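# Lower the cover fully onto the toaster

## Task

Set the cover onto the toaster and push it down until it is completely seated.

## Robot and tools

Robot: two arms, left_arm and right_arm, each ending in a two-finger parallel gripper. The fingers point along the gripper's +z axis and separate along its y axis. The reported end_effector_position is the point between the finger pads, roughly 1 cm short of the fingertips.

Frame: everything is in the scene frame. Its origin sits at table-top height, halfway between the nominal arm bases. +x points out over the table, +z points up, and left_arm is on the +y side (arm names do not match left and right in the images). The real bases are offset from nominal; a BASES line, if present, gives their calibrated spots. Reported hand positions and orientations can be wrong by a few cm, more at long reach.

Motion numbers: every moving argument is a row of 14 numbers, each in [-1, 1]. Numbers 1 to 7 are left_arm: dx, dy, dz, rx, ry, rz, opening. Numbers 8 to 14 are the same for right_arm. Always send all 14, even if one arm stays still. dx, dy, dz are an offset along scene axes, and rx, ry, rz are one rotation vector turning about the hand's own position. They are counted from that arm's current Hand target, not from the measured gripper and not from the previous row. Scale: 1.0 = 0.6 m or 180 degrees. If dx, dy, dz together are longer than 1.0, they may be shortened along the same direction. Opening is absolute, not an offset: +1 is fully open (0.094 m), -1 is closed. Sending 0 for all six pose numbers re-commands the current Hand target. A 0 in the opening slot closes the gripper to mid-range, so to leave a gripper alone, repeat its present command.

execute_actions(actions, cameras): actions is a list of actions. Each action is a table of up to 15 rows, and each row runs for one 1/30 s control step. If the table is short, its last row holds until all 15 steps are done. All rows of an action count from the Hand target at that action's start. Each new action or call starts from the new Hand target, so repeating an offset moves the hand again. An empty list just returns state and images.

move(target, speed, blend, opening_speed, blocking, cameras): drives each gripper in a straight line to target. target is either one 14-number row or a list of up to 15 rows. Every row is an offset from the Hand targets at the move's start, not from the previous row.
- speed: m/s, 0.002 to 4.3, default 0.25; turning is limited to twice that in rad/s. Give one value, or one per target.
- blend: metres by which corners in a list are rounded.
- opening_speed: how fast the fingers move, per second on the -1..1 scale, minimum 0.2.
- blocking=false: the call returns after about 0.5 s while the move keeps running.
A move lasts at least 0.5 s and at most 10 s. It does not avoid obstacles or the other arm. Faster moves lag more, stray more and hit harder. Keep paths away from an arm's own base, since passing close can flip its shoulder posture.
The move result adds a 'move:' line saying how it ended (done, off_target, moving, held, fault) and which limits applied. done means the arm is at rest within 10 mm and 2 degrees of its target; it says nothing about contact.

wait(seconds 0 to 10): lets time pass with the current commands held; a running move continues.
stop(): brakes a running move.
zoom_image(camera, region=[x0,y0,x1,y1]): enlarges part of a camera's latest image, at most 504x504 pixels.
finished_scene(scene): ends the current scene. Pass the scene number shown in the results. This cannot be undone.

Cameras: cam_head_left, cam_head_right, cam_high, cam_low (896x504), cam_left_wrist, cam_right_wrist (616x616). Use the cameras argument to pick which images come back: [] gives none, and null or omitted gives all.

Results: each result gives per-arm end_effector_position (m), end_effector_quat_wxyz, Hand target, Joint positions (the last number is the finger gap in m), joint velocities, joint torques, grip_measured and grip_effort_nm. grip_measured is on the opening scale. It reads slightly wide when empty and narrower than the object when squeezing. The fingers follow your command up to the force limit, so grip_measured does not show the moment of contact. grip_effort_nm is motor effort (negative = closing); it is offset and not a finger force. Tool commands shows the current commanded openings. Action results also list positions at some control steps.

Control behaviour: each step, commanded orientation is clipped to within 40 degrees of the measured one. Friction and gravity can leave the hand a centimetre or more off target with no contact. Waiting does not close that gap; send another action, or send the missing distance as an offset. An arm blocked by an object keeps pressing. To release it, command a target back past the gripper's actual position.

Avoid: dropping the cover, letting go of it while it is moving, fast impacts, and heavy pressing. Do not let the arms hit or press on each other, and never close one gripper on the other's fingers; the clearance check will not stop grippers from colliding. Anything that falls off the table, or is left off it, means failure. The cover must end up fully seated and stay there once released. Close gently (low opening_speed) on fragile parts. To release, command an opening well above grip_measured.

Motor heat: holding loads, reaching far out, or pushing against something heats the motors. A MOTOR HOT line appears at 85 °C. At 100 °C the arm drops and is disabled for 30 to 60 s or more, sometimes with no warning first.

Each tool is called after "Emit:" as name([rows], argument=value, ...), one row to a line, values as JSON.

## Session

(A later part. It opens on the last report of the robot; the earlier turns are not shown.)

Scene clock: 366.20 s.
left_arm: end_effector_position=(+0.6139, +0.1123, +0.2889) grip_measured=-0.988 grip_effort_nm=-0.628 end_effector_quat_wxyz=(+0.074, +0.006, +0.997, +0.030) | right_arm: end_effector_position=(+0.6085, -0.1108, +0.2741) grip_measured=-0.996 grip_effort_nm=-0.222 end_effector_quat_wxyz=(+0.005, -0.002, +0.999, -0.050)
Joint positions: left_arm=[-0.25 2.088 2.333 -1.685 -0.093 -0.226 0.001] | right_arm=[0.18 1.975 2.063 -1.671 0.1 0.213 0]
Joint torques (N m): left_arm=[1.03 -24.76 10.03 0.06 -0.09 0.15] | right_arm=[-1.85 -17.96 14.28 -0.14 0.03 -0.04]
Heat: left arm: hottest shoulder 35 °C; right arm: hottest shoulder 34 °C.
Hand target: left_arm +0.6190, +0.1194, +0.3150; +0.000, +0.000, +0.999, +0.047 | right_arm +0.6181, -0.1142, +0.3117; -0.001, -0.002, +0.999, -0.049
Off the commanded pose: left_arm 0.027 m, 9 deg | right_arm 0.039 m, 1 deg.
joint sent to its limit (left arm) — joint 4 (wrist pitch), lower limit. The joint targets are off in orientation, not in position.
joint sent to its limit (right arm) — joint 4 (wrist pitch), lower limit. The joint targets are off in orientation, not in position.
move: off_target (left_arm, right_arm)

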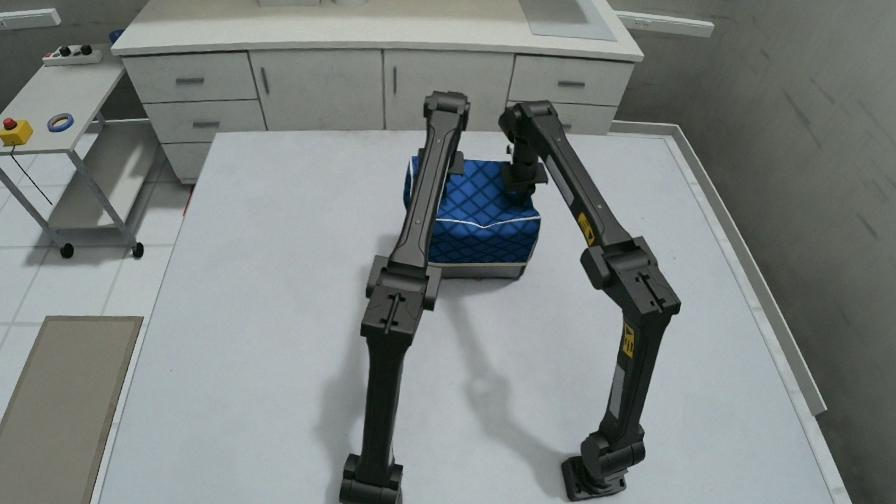

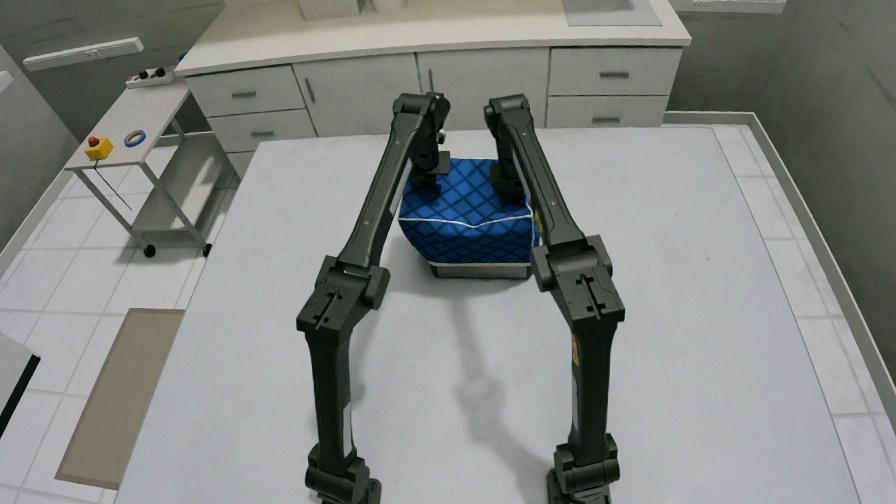

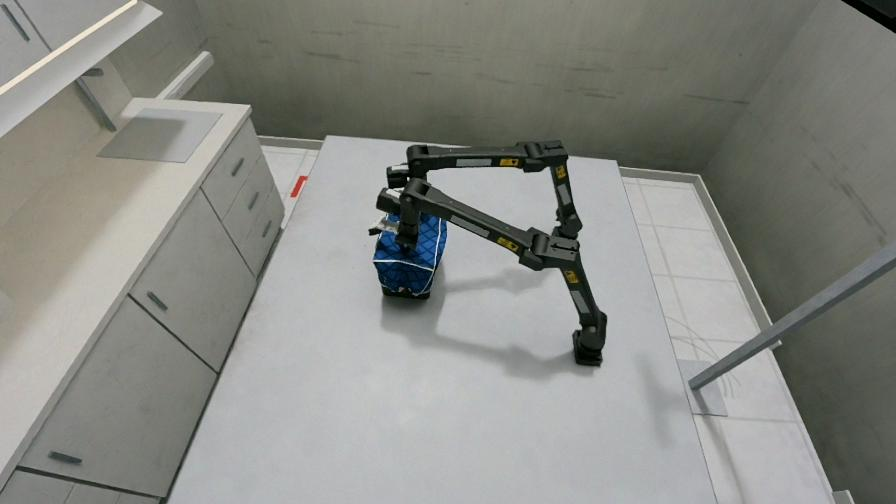

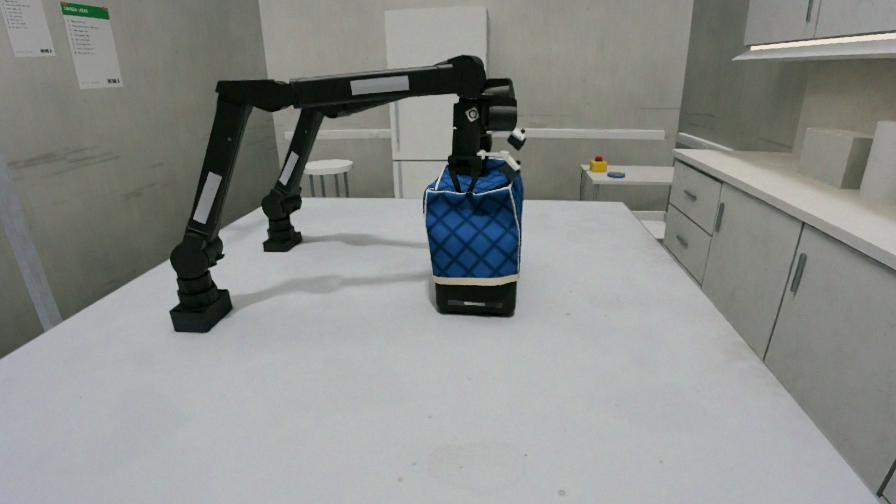

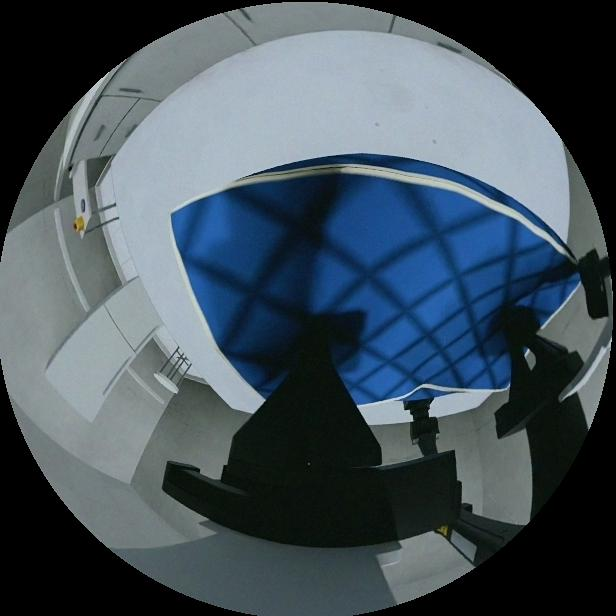

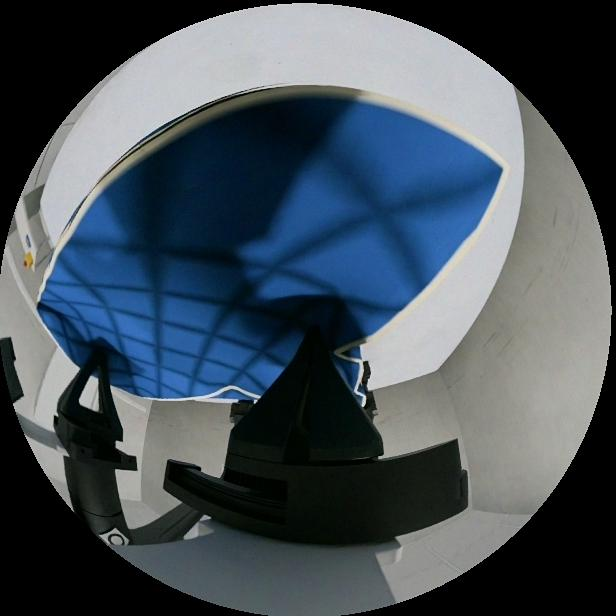

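Emit:
move([
  [-0.01,0.06,0.03,0,0,0.5,1,-0.01,-0.03,0.03,0,0,-0.5,1],
  [-0.01,0.06,-0.16,0,0,0.5,1,-0.01,-0.03,-0.16,0,0,-0.5,1],
], speed=0.15)

Emit:
zoom_image(camera="cam_low", region=[390, 120, 570, 330])

Scene clock: 384.73 s.
left_arm: end_effector_position=(+0.6054, +0.1438, +0.2765) grip_measured=+0.998 grip_effort_nm=0.090 end_effector_quat_wxyz=(-0.016, +0.697, -0.715, +0.042) | right_arm: end_effector_position=(+0.6112, -0.1234, +0.2597) grip_measured=+0.998 grip_effort_nm=0.090 end_effector_quat_wxyz=(-0.013, +0.695, +0.719, -0.002)
Joint positions: left_arm=[-0.176 2.063 2.264 -1.685 0.024 -1.717 0.094] | right_arm=[0.126 1.979 2.034 -1.644 -0.018 1.7 0.094]
Joint torques (N m): left_arm=[1.03 -16.73 5.38 -0.09 -0.42 0] | right_arm=[-2.02 -12.51 6.12 0.27 0.21 0.31]
Heat: left arm: hottest shoulder 35 °C; right arm: hottest shoulder 34 °C.
Hand target: left_arm +0.6129, +0.1552, +0.2191; +0.033, +0.706, -0.707, -0.033 | right_arm +0.6122, -0.1322, +0.2156; -0.035, +0.705, +0.708, -0.034
Off the commanded pose: left_arm 0.059 m, 10 deg | right_arm 0.045 m, 5 deg.
joint sent to its limit (left arm) — joint 4 (wrist pitch), lower limit. The joint targets are off in position and orientation.
move: off_target (left_arm, right_arm)

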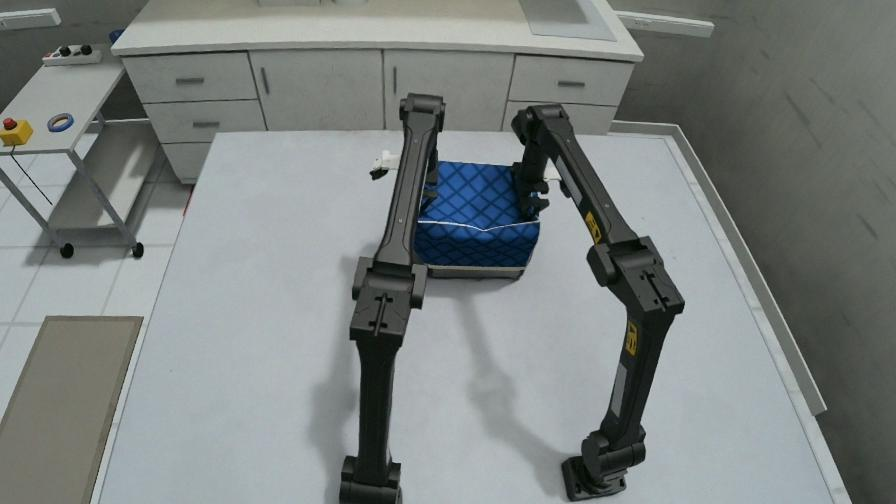

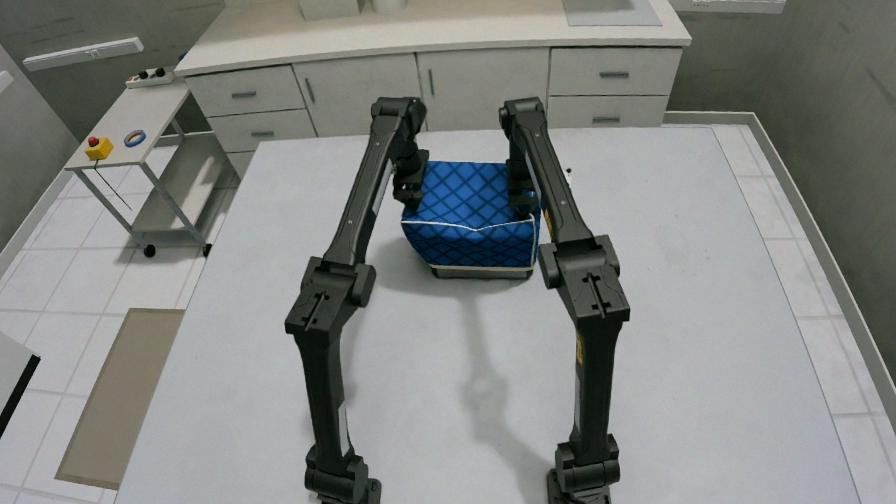

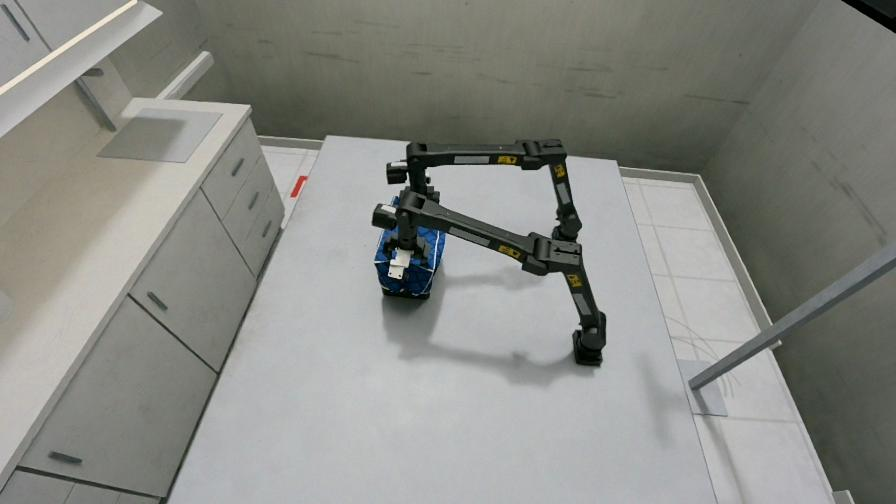

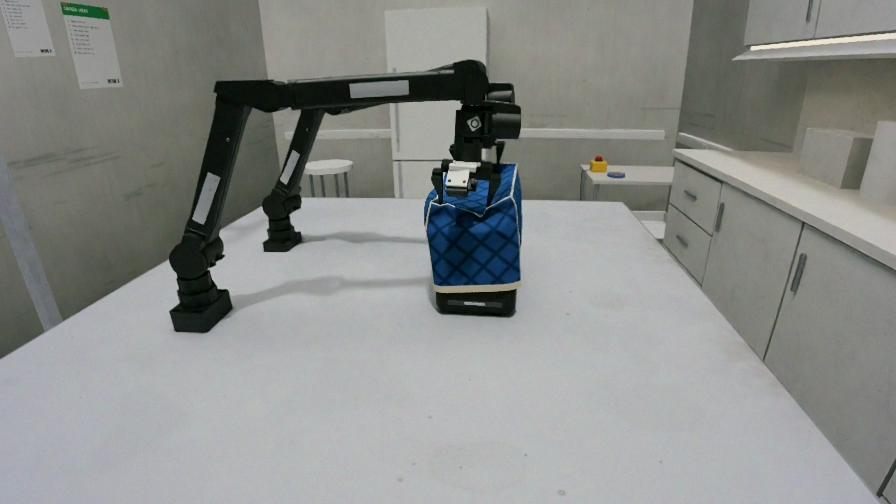

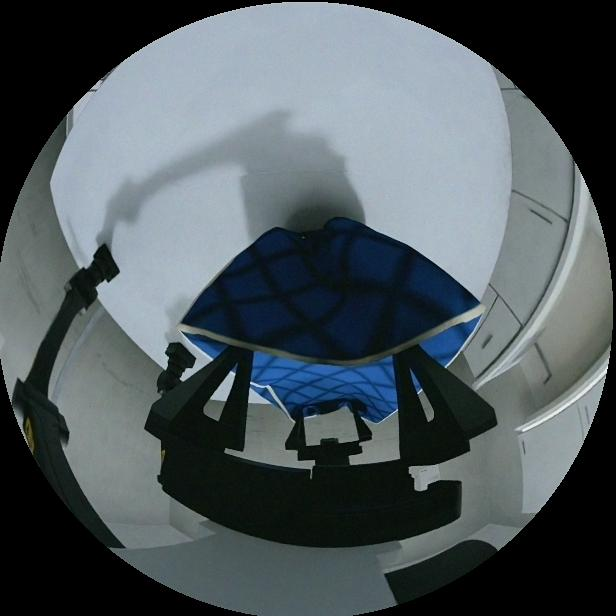

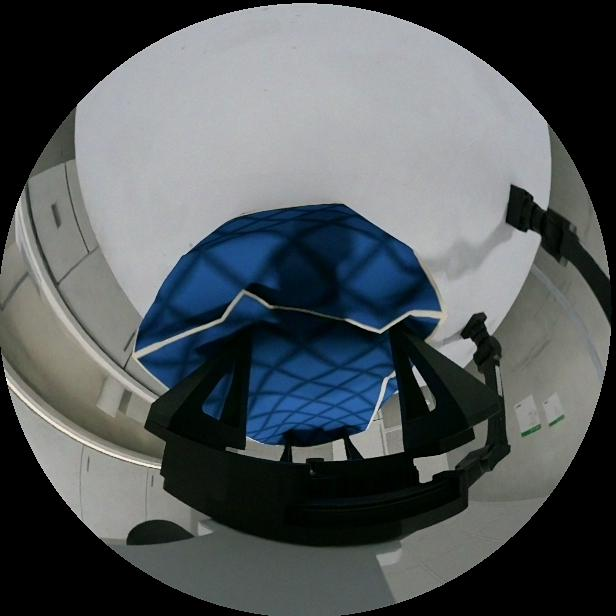

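Scaled by 2.400.

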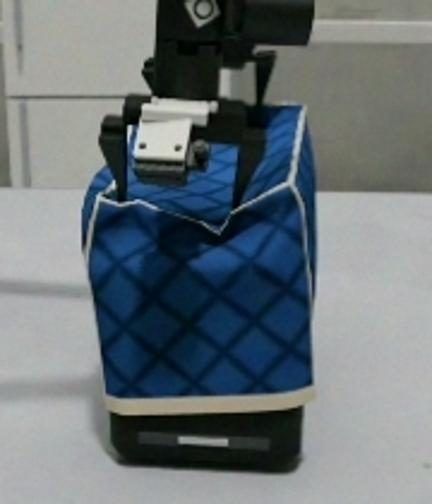

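Emit:
move(target=[0.03,0.01,-0.14,0,0,0,1,0.025,-0.01,-0.16,0,0,0,1], speed=0.15, cameras=["cam_low","cam_head_right","cam_high"])

Emit:
zoom_image(camera="cam_low", region=[390, 120, 570, 330])

Emit:
zoom_image(camera="cam_head_right", region=[370, 100, 600, 300])

Scene clock: 390.00 s.
left_arm: end_effector_position=(+0.6159, +0.1396, +0.2405) grip_measured=+0.998 grip_effort_nm=0.081 end_effector_quat_wxyz=(-0.007, +0.696, -0.717, +0.037) | right_arm: end_effector_position=(+0.6276, -0.1172, +0.2286) grip_measured=+0.998 grip_effort_nm=0.090 end_effector_quat_wxyz=(+0.007, +0.696, +0.717, +0.042)
Joint positions: left_arm=[-0.177 2.101 2.23 -1.632 0.032 -1.715 0.094] | right_arm=[0.126 1.959 1.92 -1.456 -0.038 1.704 0.094]
Joint torques (N m): left_arm=[2.43 -11.16 4.7 0.44 -0.72 0.12] | right_arm=[-2.96 -7.65 2.65 0.95 0.92 0.1]
Heat: left arm: hottest elbow 35 °C; right arm: hottest shoulder 34 °C.
Hand target: left_arm +0.6310, +0.1611, +0.1351; +0.033, +0.706, -0.707, -0.033 | right_arm +0.6272, -0.1382, +0.1196; -0.035, +0.705, +0.708, -0.034
Off the commanded pose: left_arm 0.109 m, 9 deg | right_arm 0.111 m, 10 deg.
move: off_target (left_arm, right_arm)
Images, in order (width x height): cam_head_right 896x504, cam_high 896x504, cam_low 896x504.

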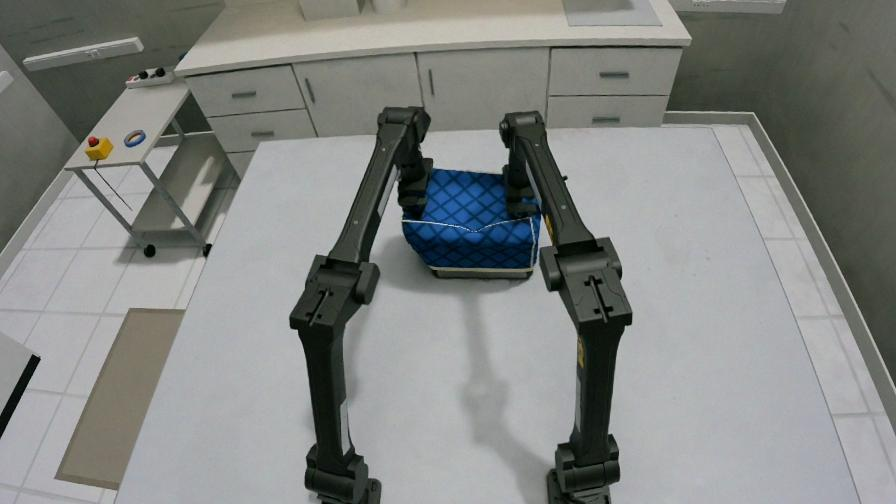

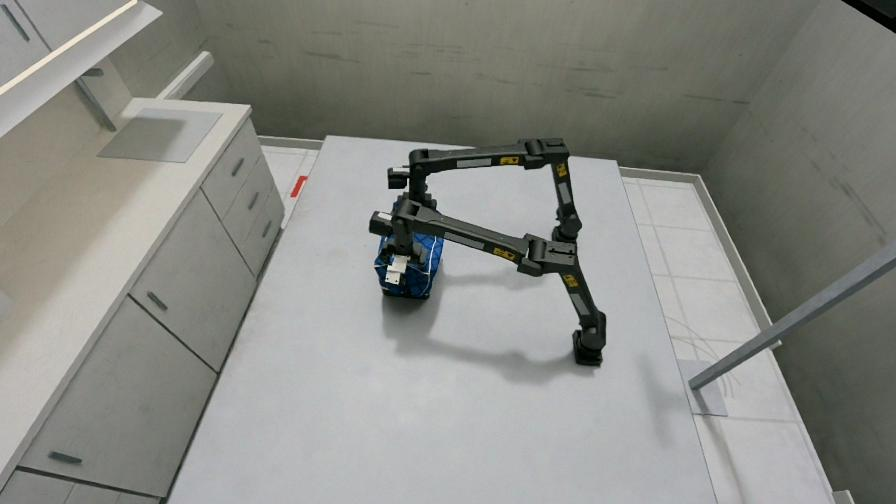

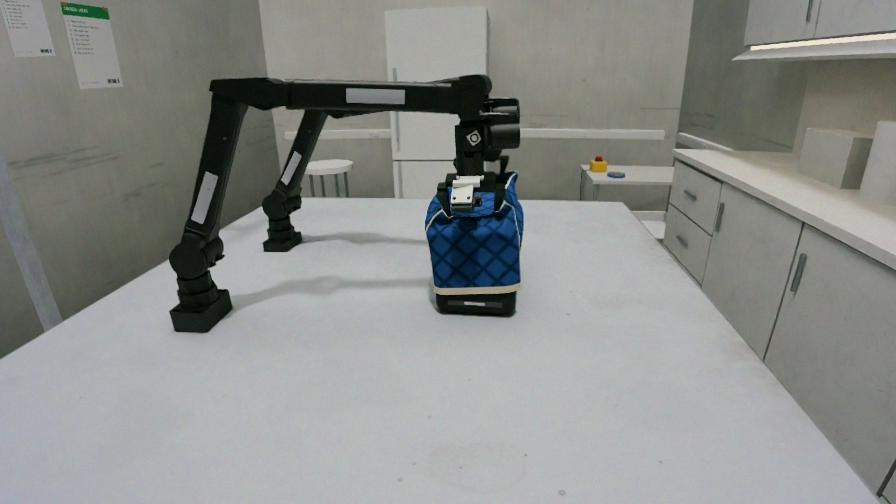

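Scaled by 2.400.

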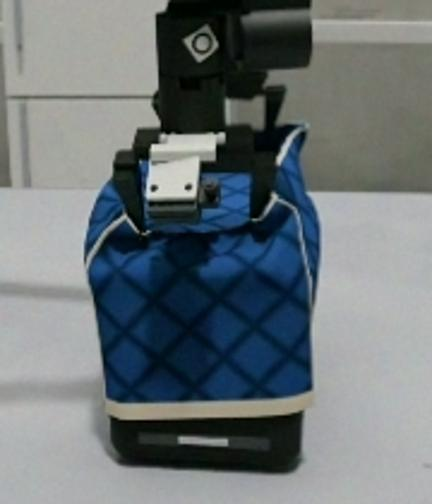

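Scaled by 2.191.

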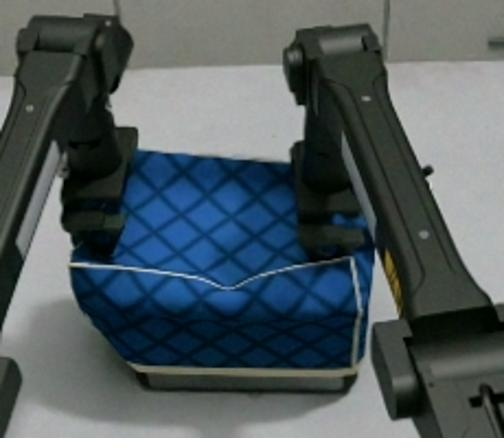

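Emit:
move([
  [0,0.07,0,0,0,0,1,0,0.07,0,0,0,0,1],
  [0,-0.07,0,0,0,0,1,0,-0.07,0,0,0,0,1],
  [0.06,0,0,0,0,0,1,-0.06,0,0,0,0,0,1],
  [-0.06,0,0,0,0,0,1,0.06,0,0,0,0,0,1],
  [0,0.05,-0.05,0,0,0,1,0,-0.05,-0.05,0,0,0,1],
], speed=0.15, cameras=["cam_low","cam_head_right","cam_high","cam_head_left"])

Emit:
zoom_image(camera="cam_low", region=[390, 120, 570, 330])

Emit:
zoom_image(camera="cam_head_right", region=[370, 100, 600, 300])

Emit:
zoom_image(camera="cam_high", region=[340, 130, 500, 320])

Scene clock: 402.60 s.
left_arm: end_effector_position=(+0.6180, +0.1276, +0.2240) grip_measured=+0.999 grip_effort_nm=0.085 end_effector_quat_wxyz=(-0.012, +0.684, -0.727, +0.059) | right_arm: end_effector_position=(+0.6291, -0.1180, +0.2272) grip_measured=+0.998 grip_effort_nm=0.081 end_effector_quat_wxyz=(+0.018, +0.694, +0.716, +0.067)
Joint positions: left_arm=[-0.189 2.073 2.139 -1.527 0.05 -1.696 0.094] | right_arm=[0.12 1.926 1.862 -1.379 -0.052 1.7 0.094]
Joint torques (N m): left_arm=[5.95 -10.81 4.22 -0.49 -1.23 0.33] | right_arm=[-6.18 -5.66 1.03 0.69 1.23 -0.37]
Heat: left arm: hottest elbow 34 °C; right arm: hottest shoulder 34 °C.
Hand target: left_arm +0.6309, +0.1911, +0.1049; +0.033, +0.706, -0.707, -0.034 | right_arm +0.6272, -0.1682, +0.0896; -0.035, +0.705, +0.707, -0.034
Off the commanded pose: left_arm 0.135 m, 12 deg | right_arm 0.146 m, 13 deg.
move: off_target (left_arm, right_arm)
Images, in order (width x height): cam_head_left 896x504, cam_head_right 896x504, cam_high 896x504, cam_low 896x504.

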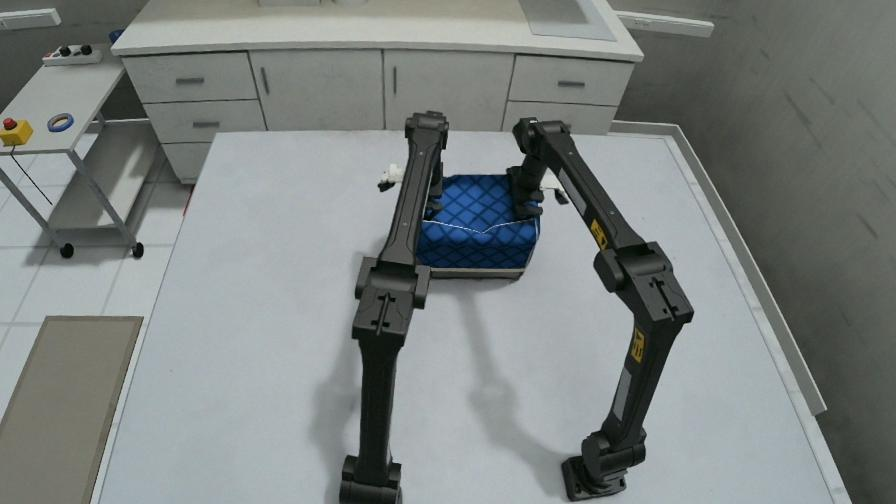

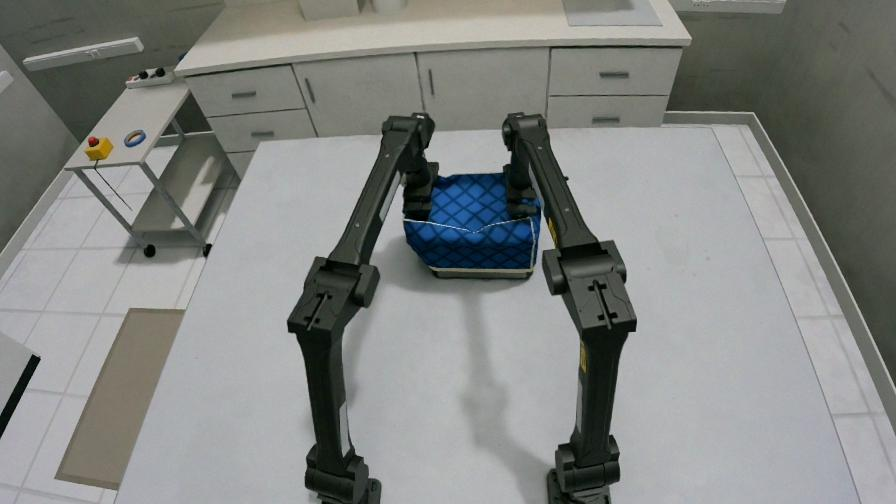

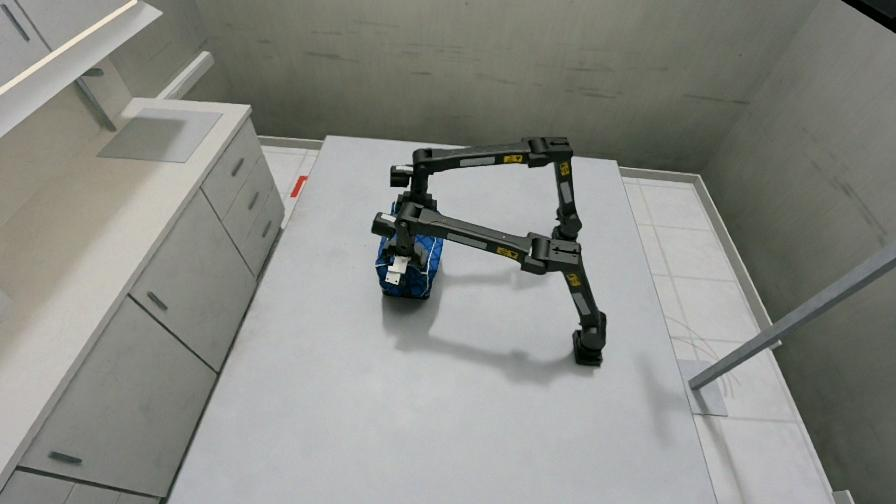

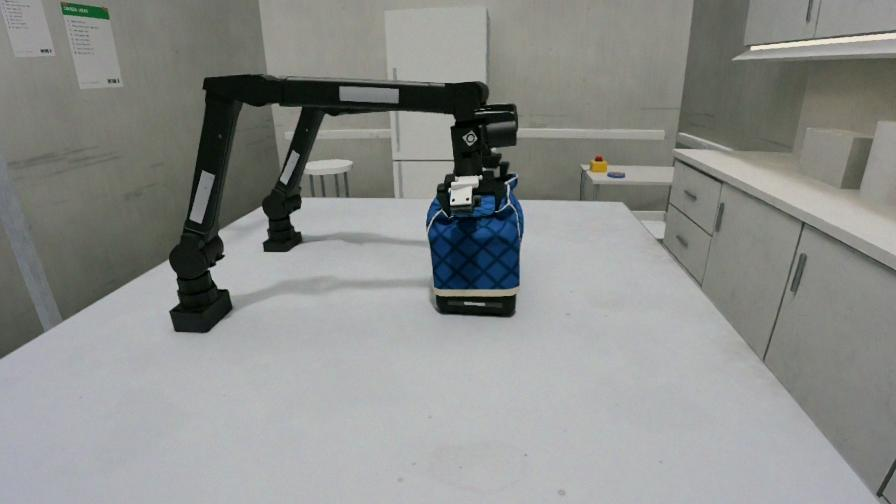

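Scaled by 2.400.

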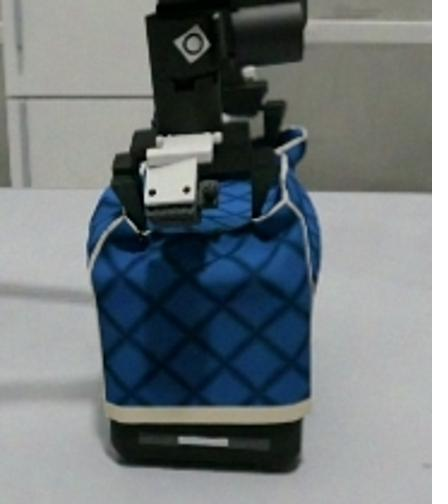

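Scaled by 2.191.

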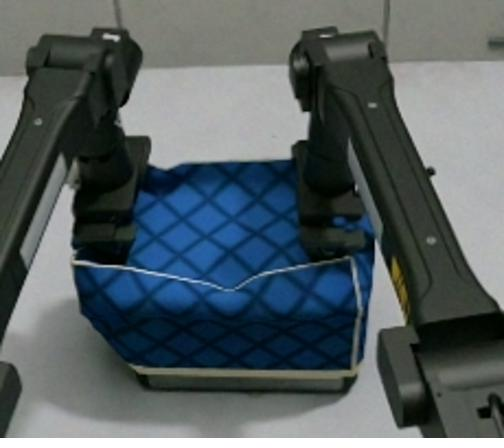

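Scaled by 2.653.

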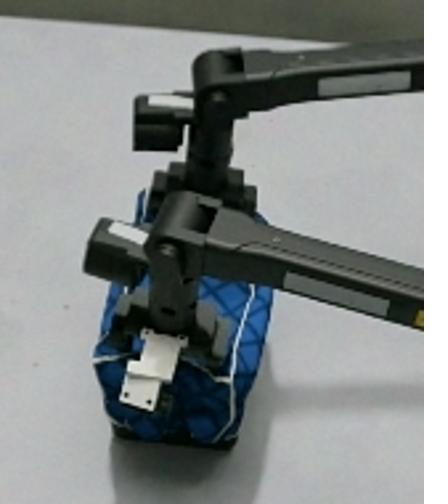

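Emit:
move([
  [0,0.08,-0.05,0,0,0,1,0,0.08,-0.05,0,0,0,1],
  [0,-0.08,-0.05,0,0,0,1,0,-0.08,-0.05,0,0,0,1],
  [0.09,0,-0.05,0,0,0,1,-0.09,0,-0.05,0,0,0,1],
  [-0.09,0,-0.05,0,0,0,1,0.09,0,-0.05,0,0,0,1],
  [0,0.06,-0.05,0,0,0,1,0,-0.06,-0.05,0,0,0,1],
  [0,-0.06,-0.05,0,0,0,1,0,0.06,-0.05,0,0,0,1],
  [0,0,-0.05,0,0,0,1,0,0,-0.05,0,0,0,1],
], speed=0.15, cameras=["cam_low","cam_head_right","cam_left_wrist","cam_right_wrist"])

Emit:
zoom_image(camera="cam_low", region=[390, 120, 570, 330])

Emit:
zoom_image(camera="cam_head_right", region=[370, 100, 600, 300])

Scene clock: 414.37 s.
left_arm: end_effector_position=(+0.6203, +0.1311, +0.2195) grip_measured=+0.999 grip_effort_nm=0.076 end_effector_quat_wxyz=(-0.021, +0.686, -0.724, +0.070) | right_arm: end_effector_position=(+0.6294, -0.1238, +0.2276) grip_measured=+0.999 grip_effort_nm=0.032 end_effector_quat_wxyz=(+0.031, +0.693, +0.715, +0.083)
Joint positions: left_arm=[-0.184 2.054 2.094 -1.473 0.049 -1.698 0.094] | right_arm=[0.111 1.896 1.814 -1.32 -0.052 1.692 0.094]
Joint torques (N m): left_arm=[5.54 -9.52 2.47 0.13 -1.13 0.38] | right_arm=[-5.42 -3.14 -0.28 1.01 1.22 -0.31]
Heat: left arm: hottest shoulder 33 °C; right arm: hottest shoulder 33 °C.
Hand target: left_arm +0.6309, +0.1912, +0.0749; +0.033, +0.706, -0.707, -0.033 | right_arm +0.6272, -0.1681, +0.0597; -0.035, +0.705, +0.708, -0.034
Off the commanded pose: left_arm 0.157 m, 14 deg | right_arm 0.174 m, 15 deg.
move: off_target (left_arm, right_arm)
Images, in order (width x height): cam_head_right 896x504, cam_low 896x504, cam_left_wrist 616x616, cam_right_wrist 616x616.

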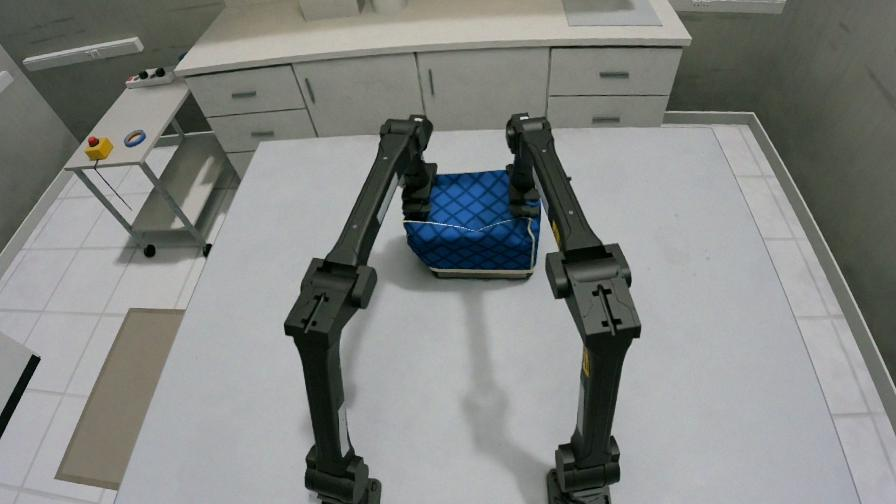

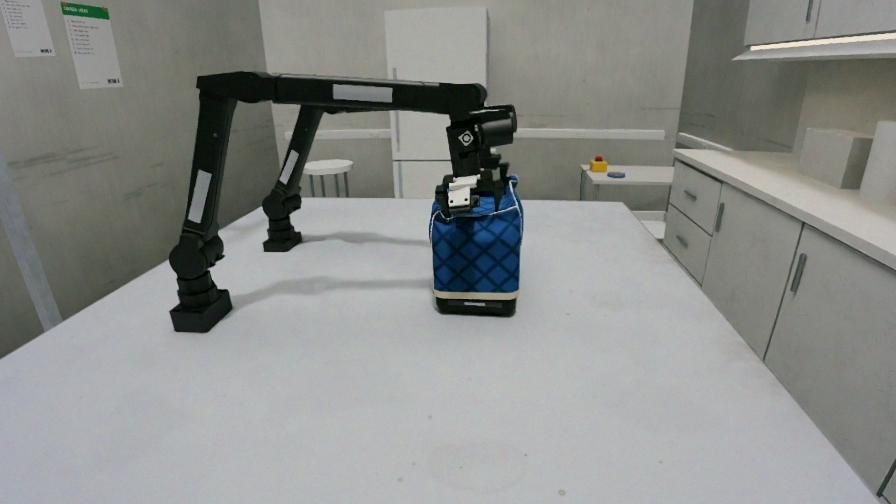

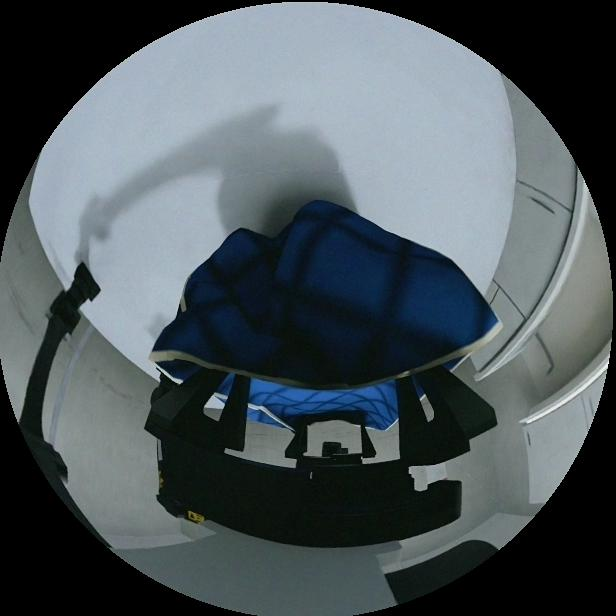

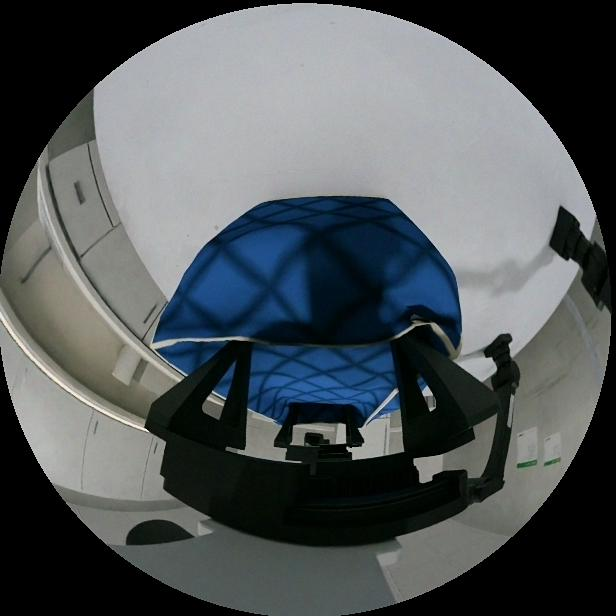

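Scaled by 2.400.

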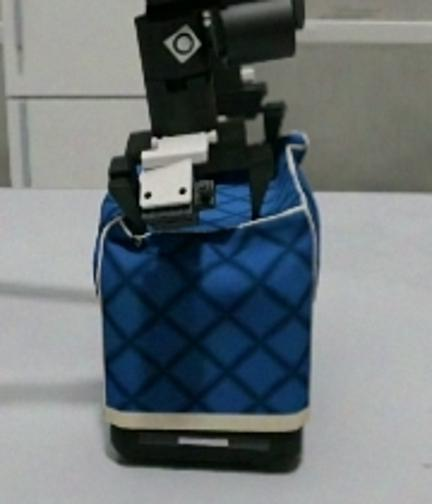

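Scaled by 2.191.

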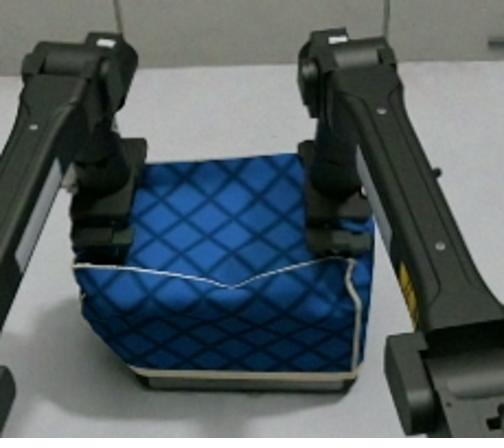

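Emit:
move([
  [0,0.12,0,0,0,0,1,0,0.12,0,0,0,0,1],
  [0,-0.14,0,0,0,0,1,0,-0.12,0,0,0,0,1],
  [0.12,-0.02,0,0,0,0,1,-0.12,0,0,0,0,0,1],
  [-0.12,-0.02,0,0,0,0,1,0.12,0,0,0,0,0,1],
  [0,0.06,0,0,0,0,1,0,-0.06,0,0,0,0,1],
  [0.1,-0.06,0,0,0,0,1,0.1,0.06,0,0,0,0,1],
  [-0.1,0,0,0,0,0,1,-0.1,0,0,0,0,0,1],
  [0,-0.04,0,0,0,0,1,0,0,0,0,0,0,1],
], speed=0.2, cameras=["cam_low","cam_head_right","cam_high"])

Emit:
zoom_image(camera="cam_low", region=[390, 120, 570, 330])

Emit:
zoom_image(camera="cam_head_right", region=[370, 100, 600, 300])

Scene clock: 426.53 s.
left_arm: end_effector_position=(+0.6223, +0.1851, +0.0731) grip_measured=+0.999 grip_effort_nm=0.071 end_effector_quat_wxyz=(+0.036, +0.711, -0.701, -0.038) | right_arm: end_effector_position=(+0.6428, -0.2005, +0.1476) grip_measured=+0.998 grip_effort_nm=0.081 end_effector_quat_wxyz=(+0.030, +0.726, +0.687, +0.019)
Joint positions: left_arm=[-0.114 2.271 2.081 -1.485 0.008 -1.694 0.094] | right_arm=[0.008 2.013 1.791 -1.28 0.02 1.669 0.094]
Joint torques (N m): left_arm=[-1.85 -23.88 10 -0.73 0.03 -0.04] | right_arm=[2.43 -8.23 6.5 -0.49 -0.92 -0.03]
Heat: left arm: hottest shoulder 33 °C; right arm: hottest shoulder 33 °C.
Hand target: left_arm +0.6310, +0.1673, +0.0751; +0.033, +0.706, -0.707, -0.034 | right_arm +0.6272, -0.1682, +0.0597; -0.035, +0.705, +0.708, -0.034
Off the commanded pose: left_arm 0.020 m, 1 deg | right_arm 0.095 m, 10 deg.
move: off_target (left_arm, right_arm)
Images, in order (width x height): cam_head_right 896x504, cam_high 896x504, cam_low 896x504.

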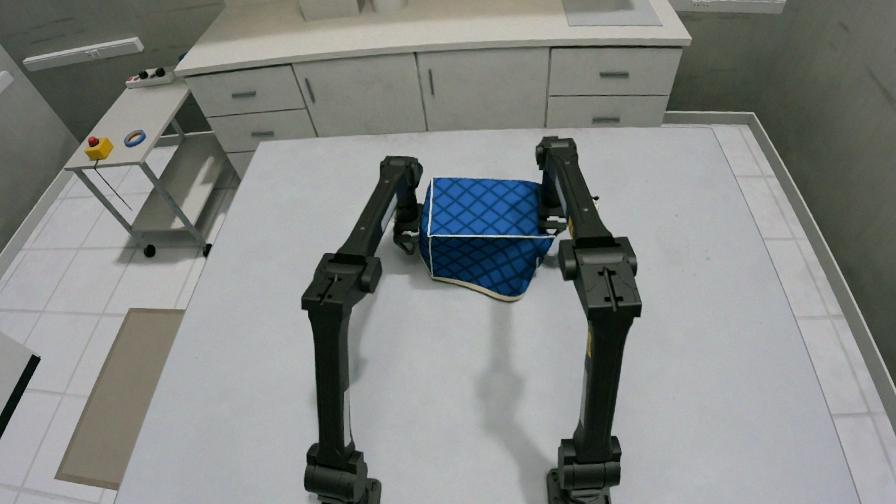

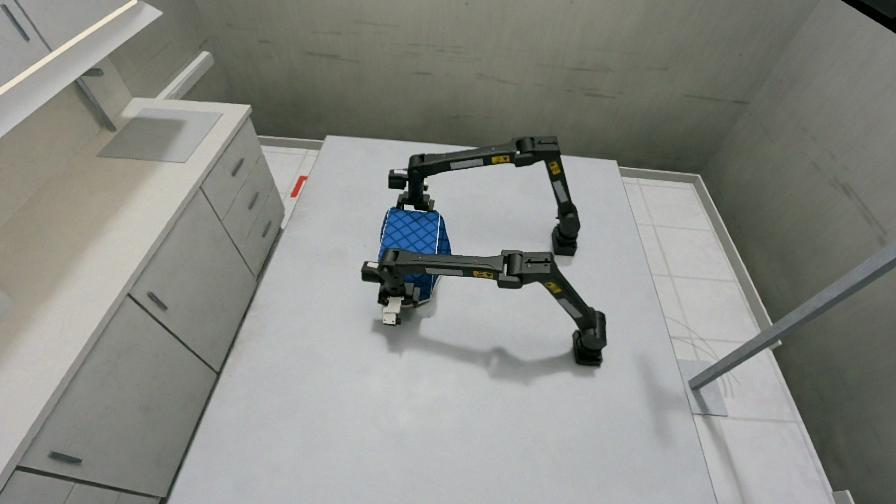

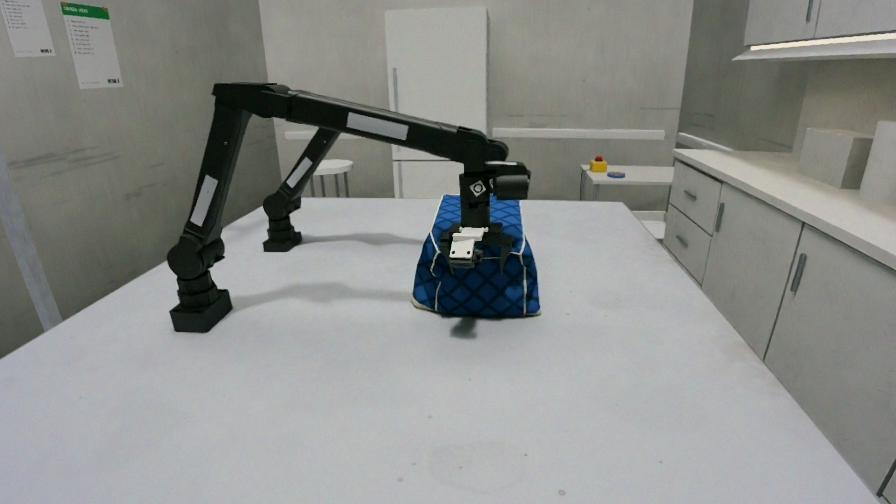

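Scaled by 2.400.

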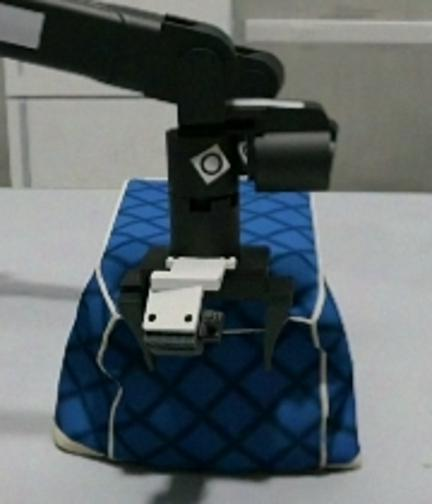

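Scaled by 2.191.

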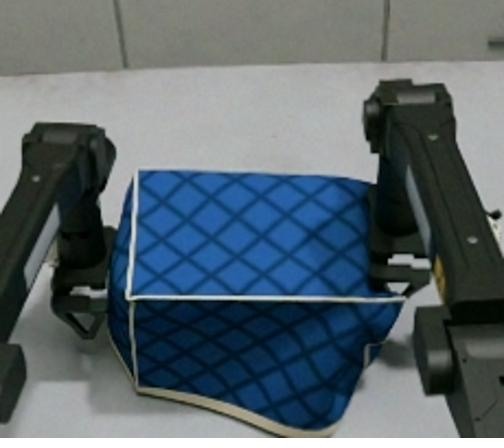

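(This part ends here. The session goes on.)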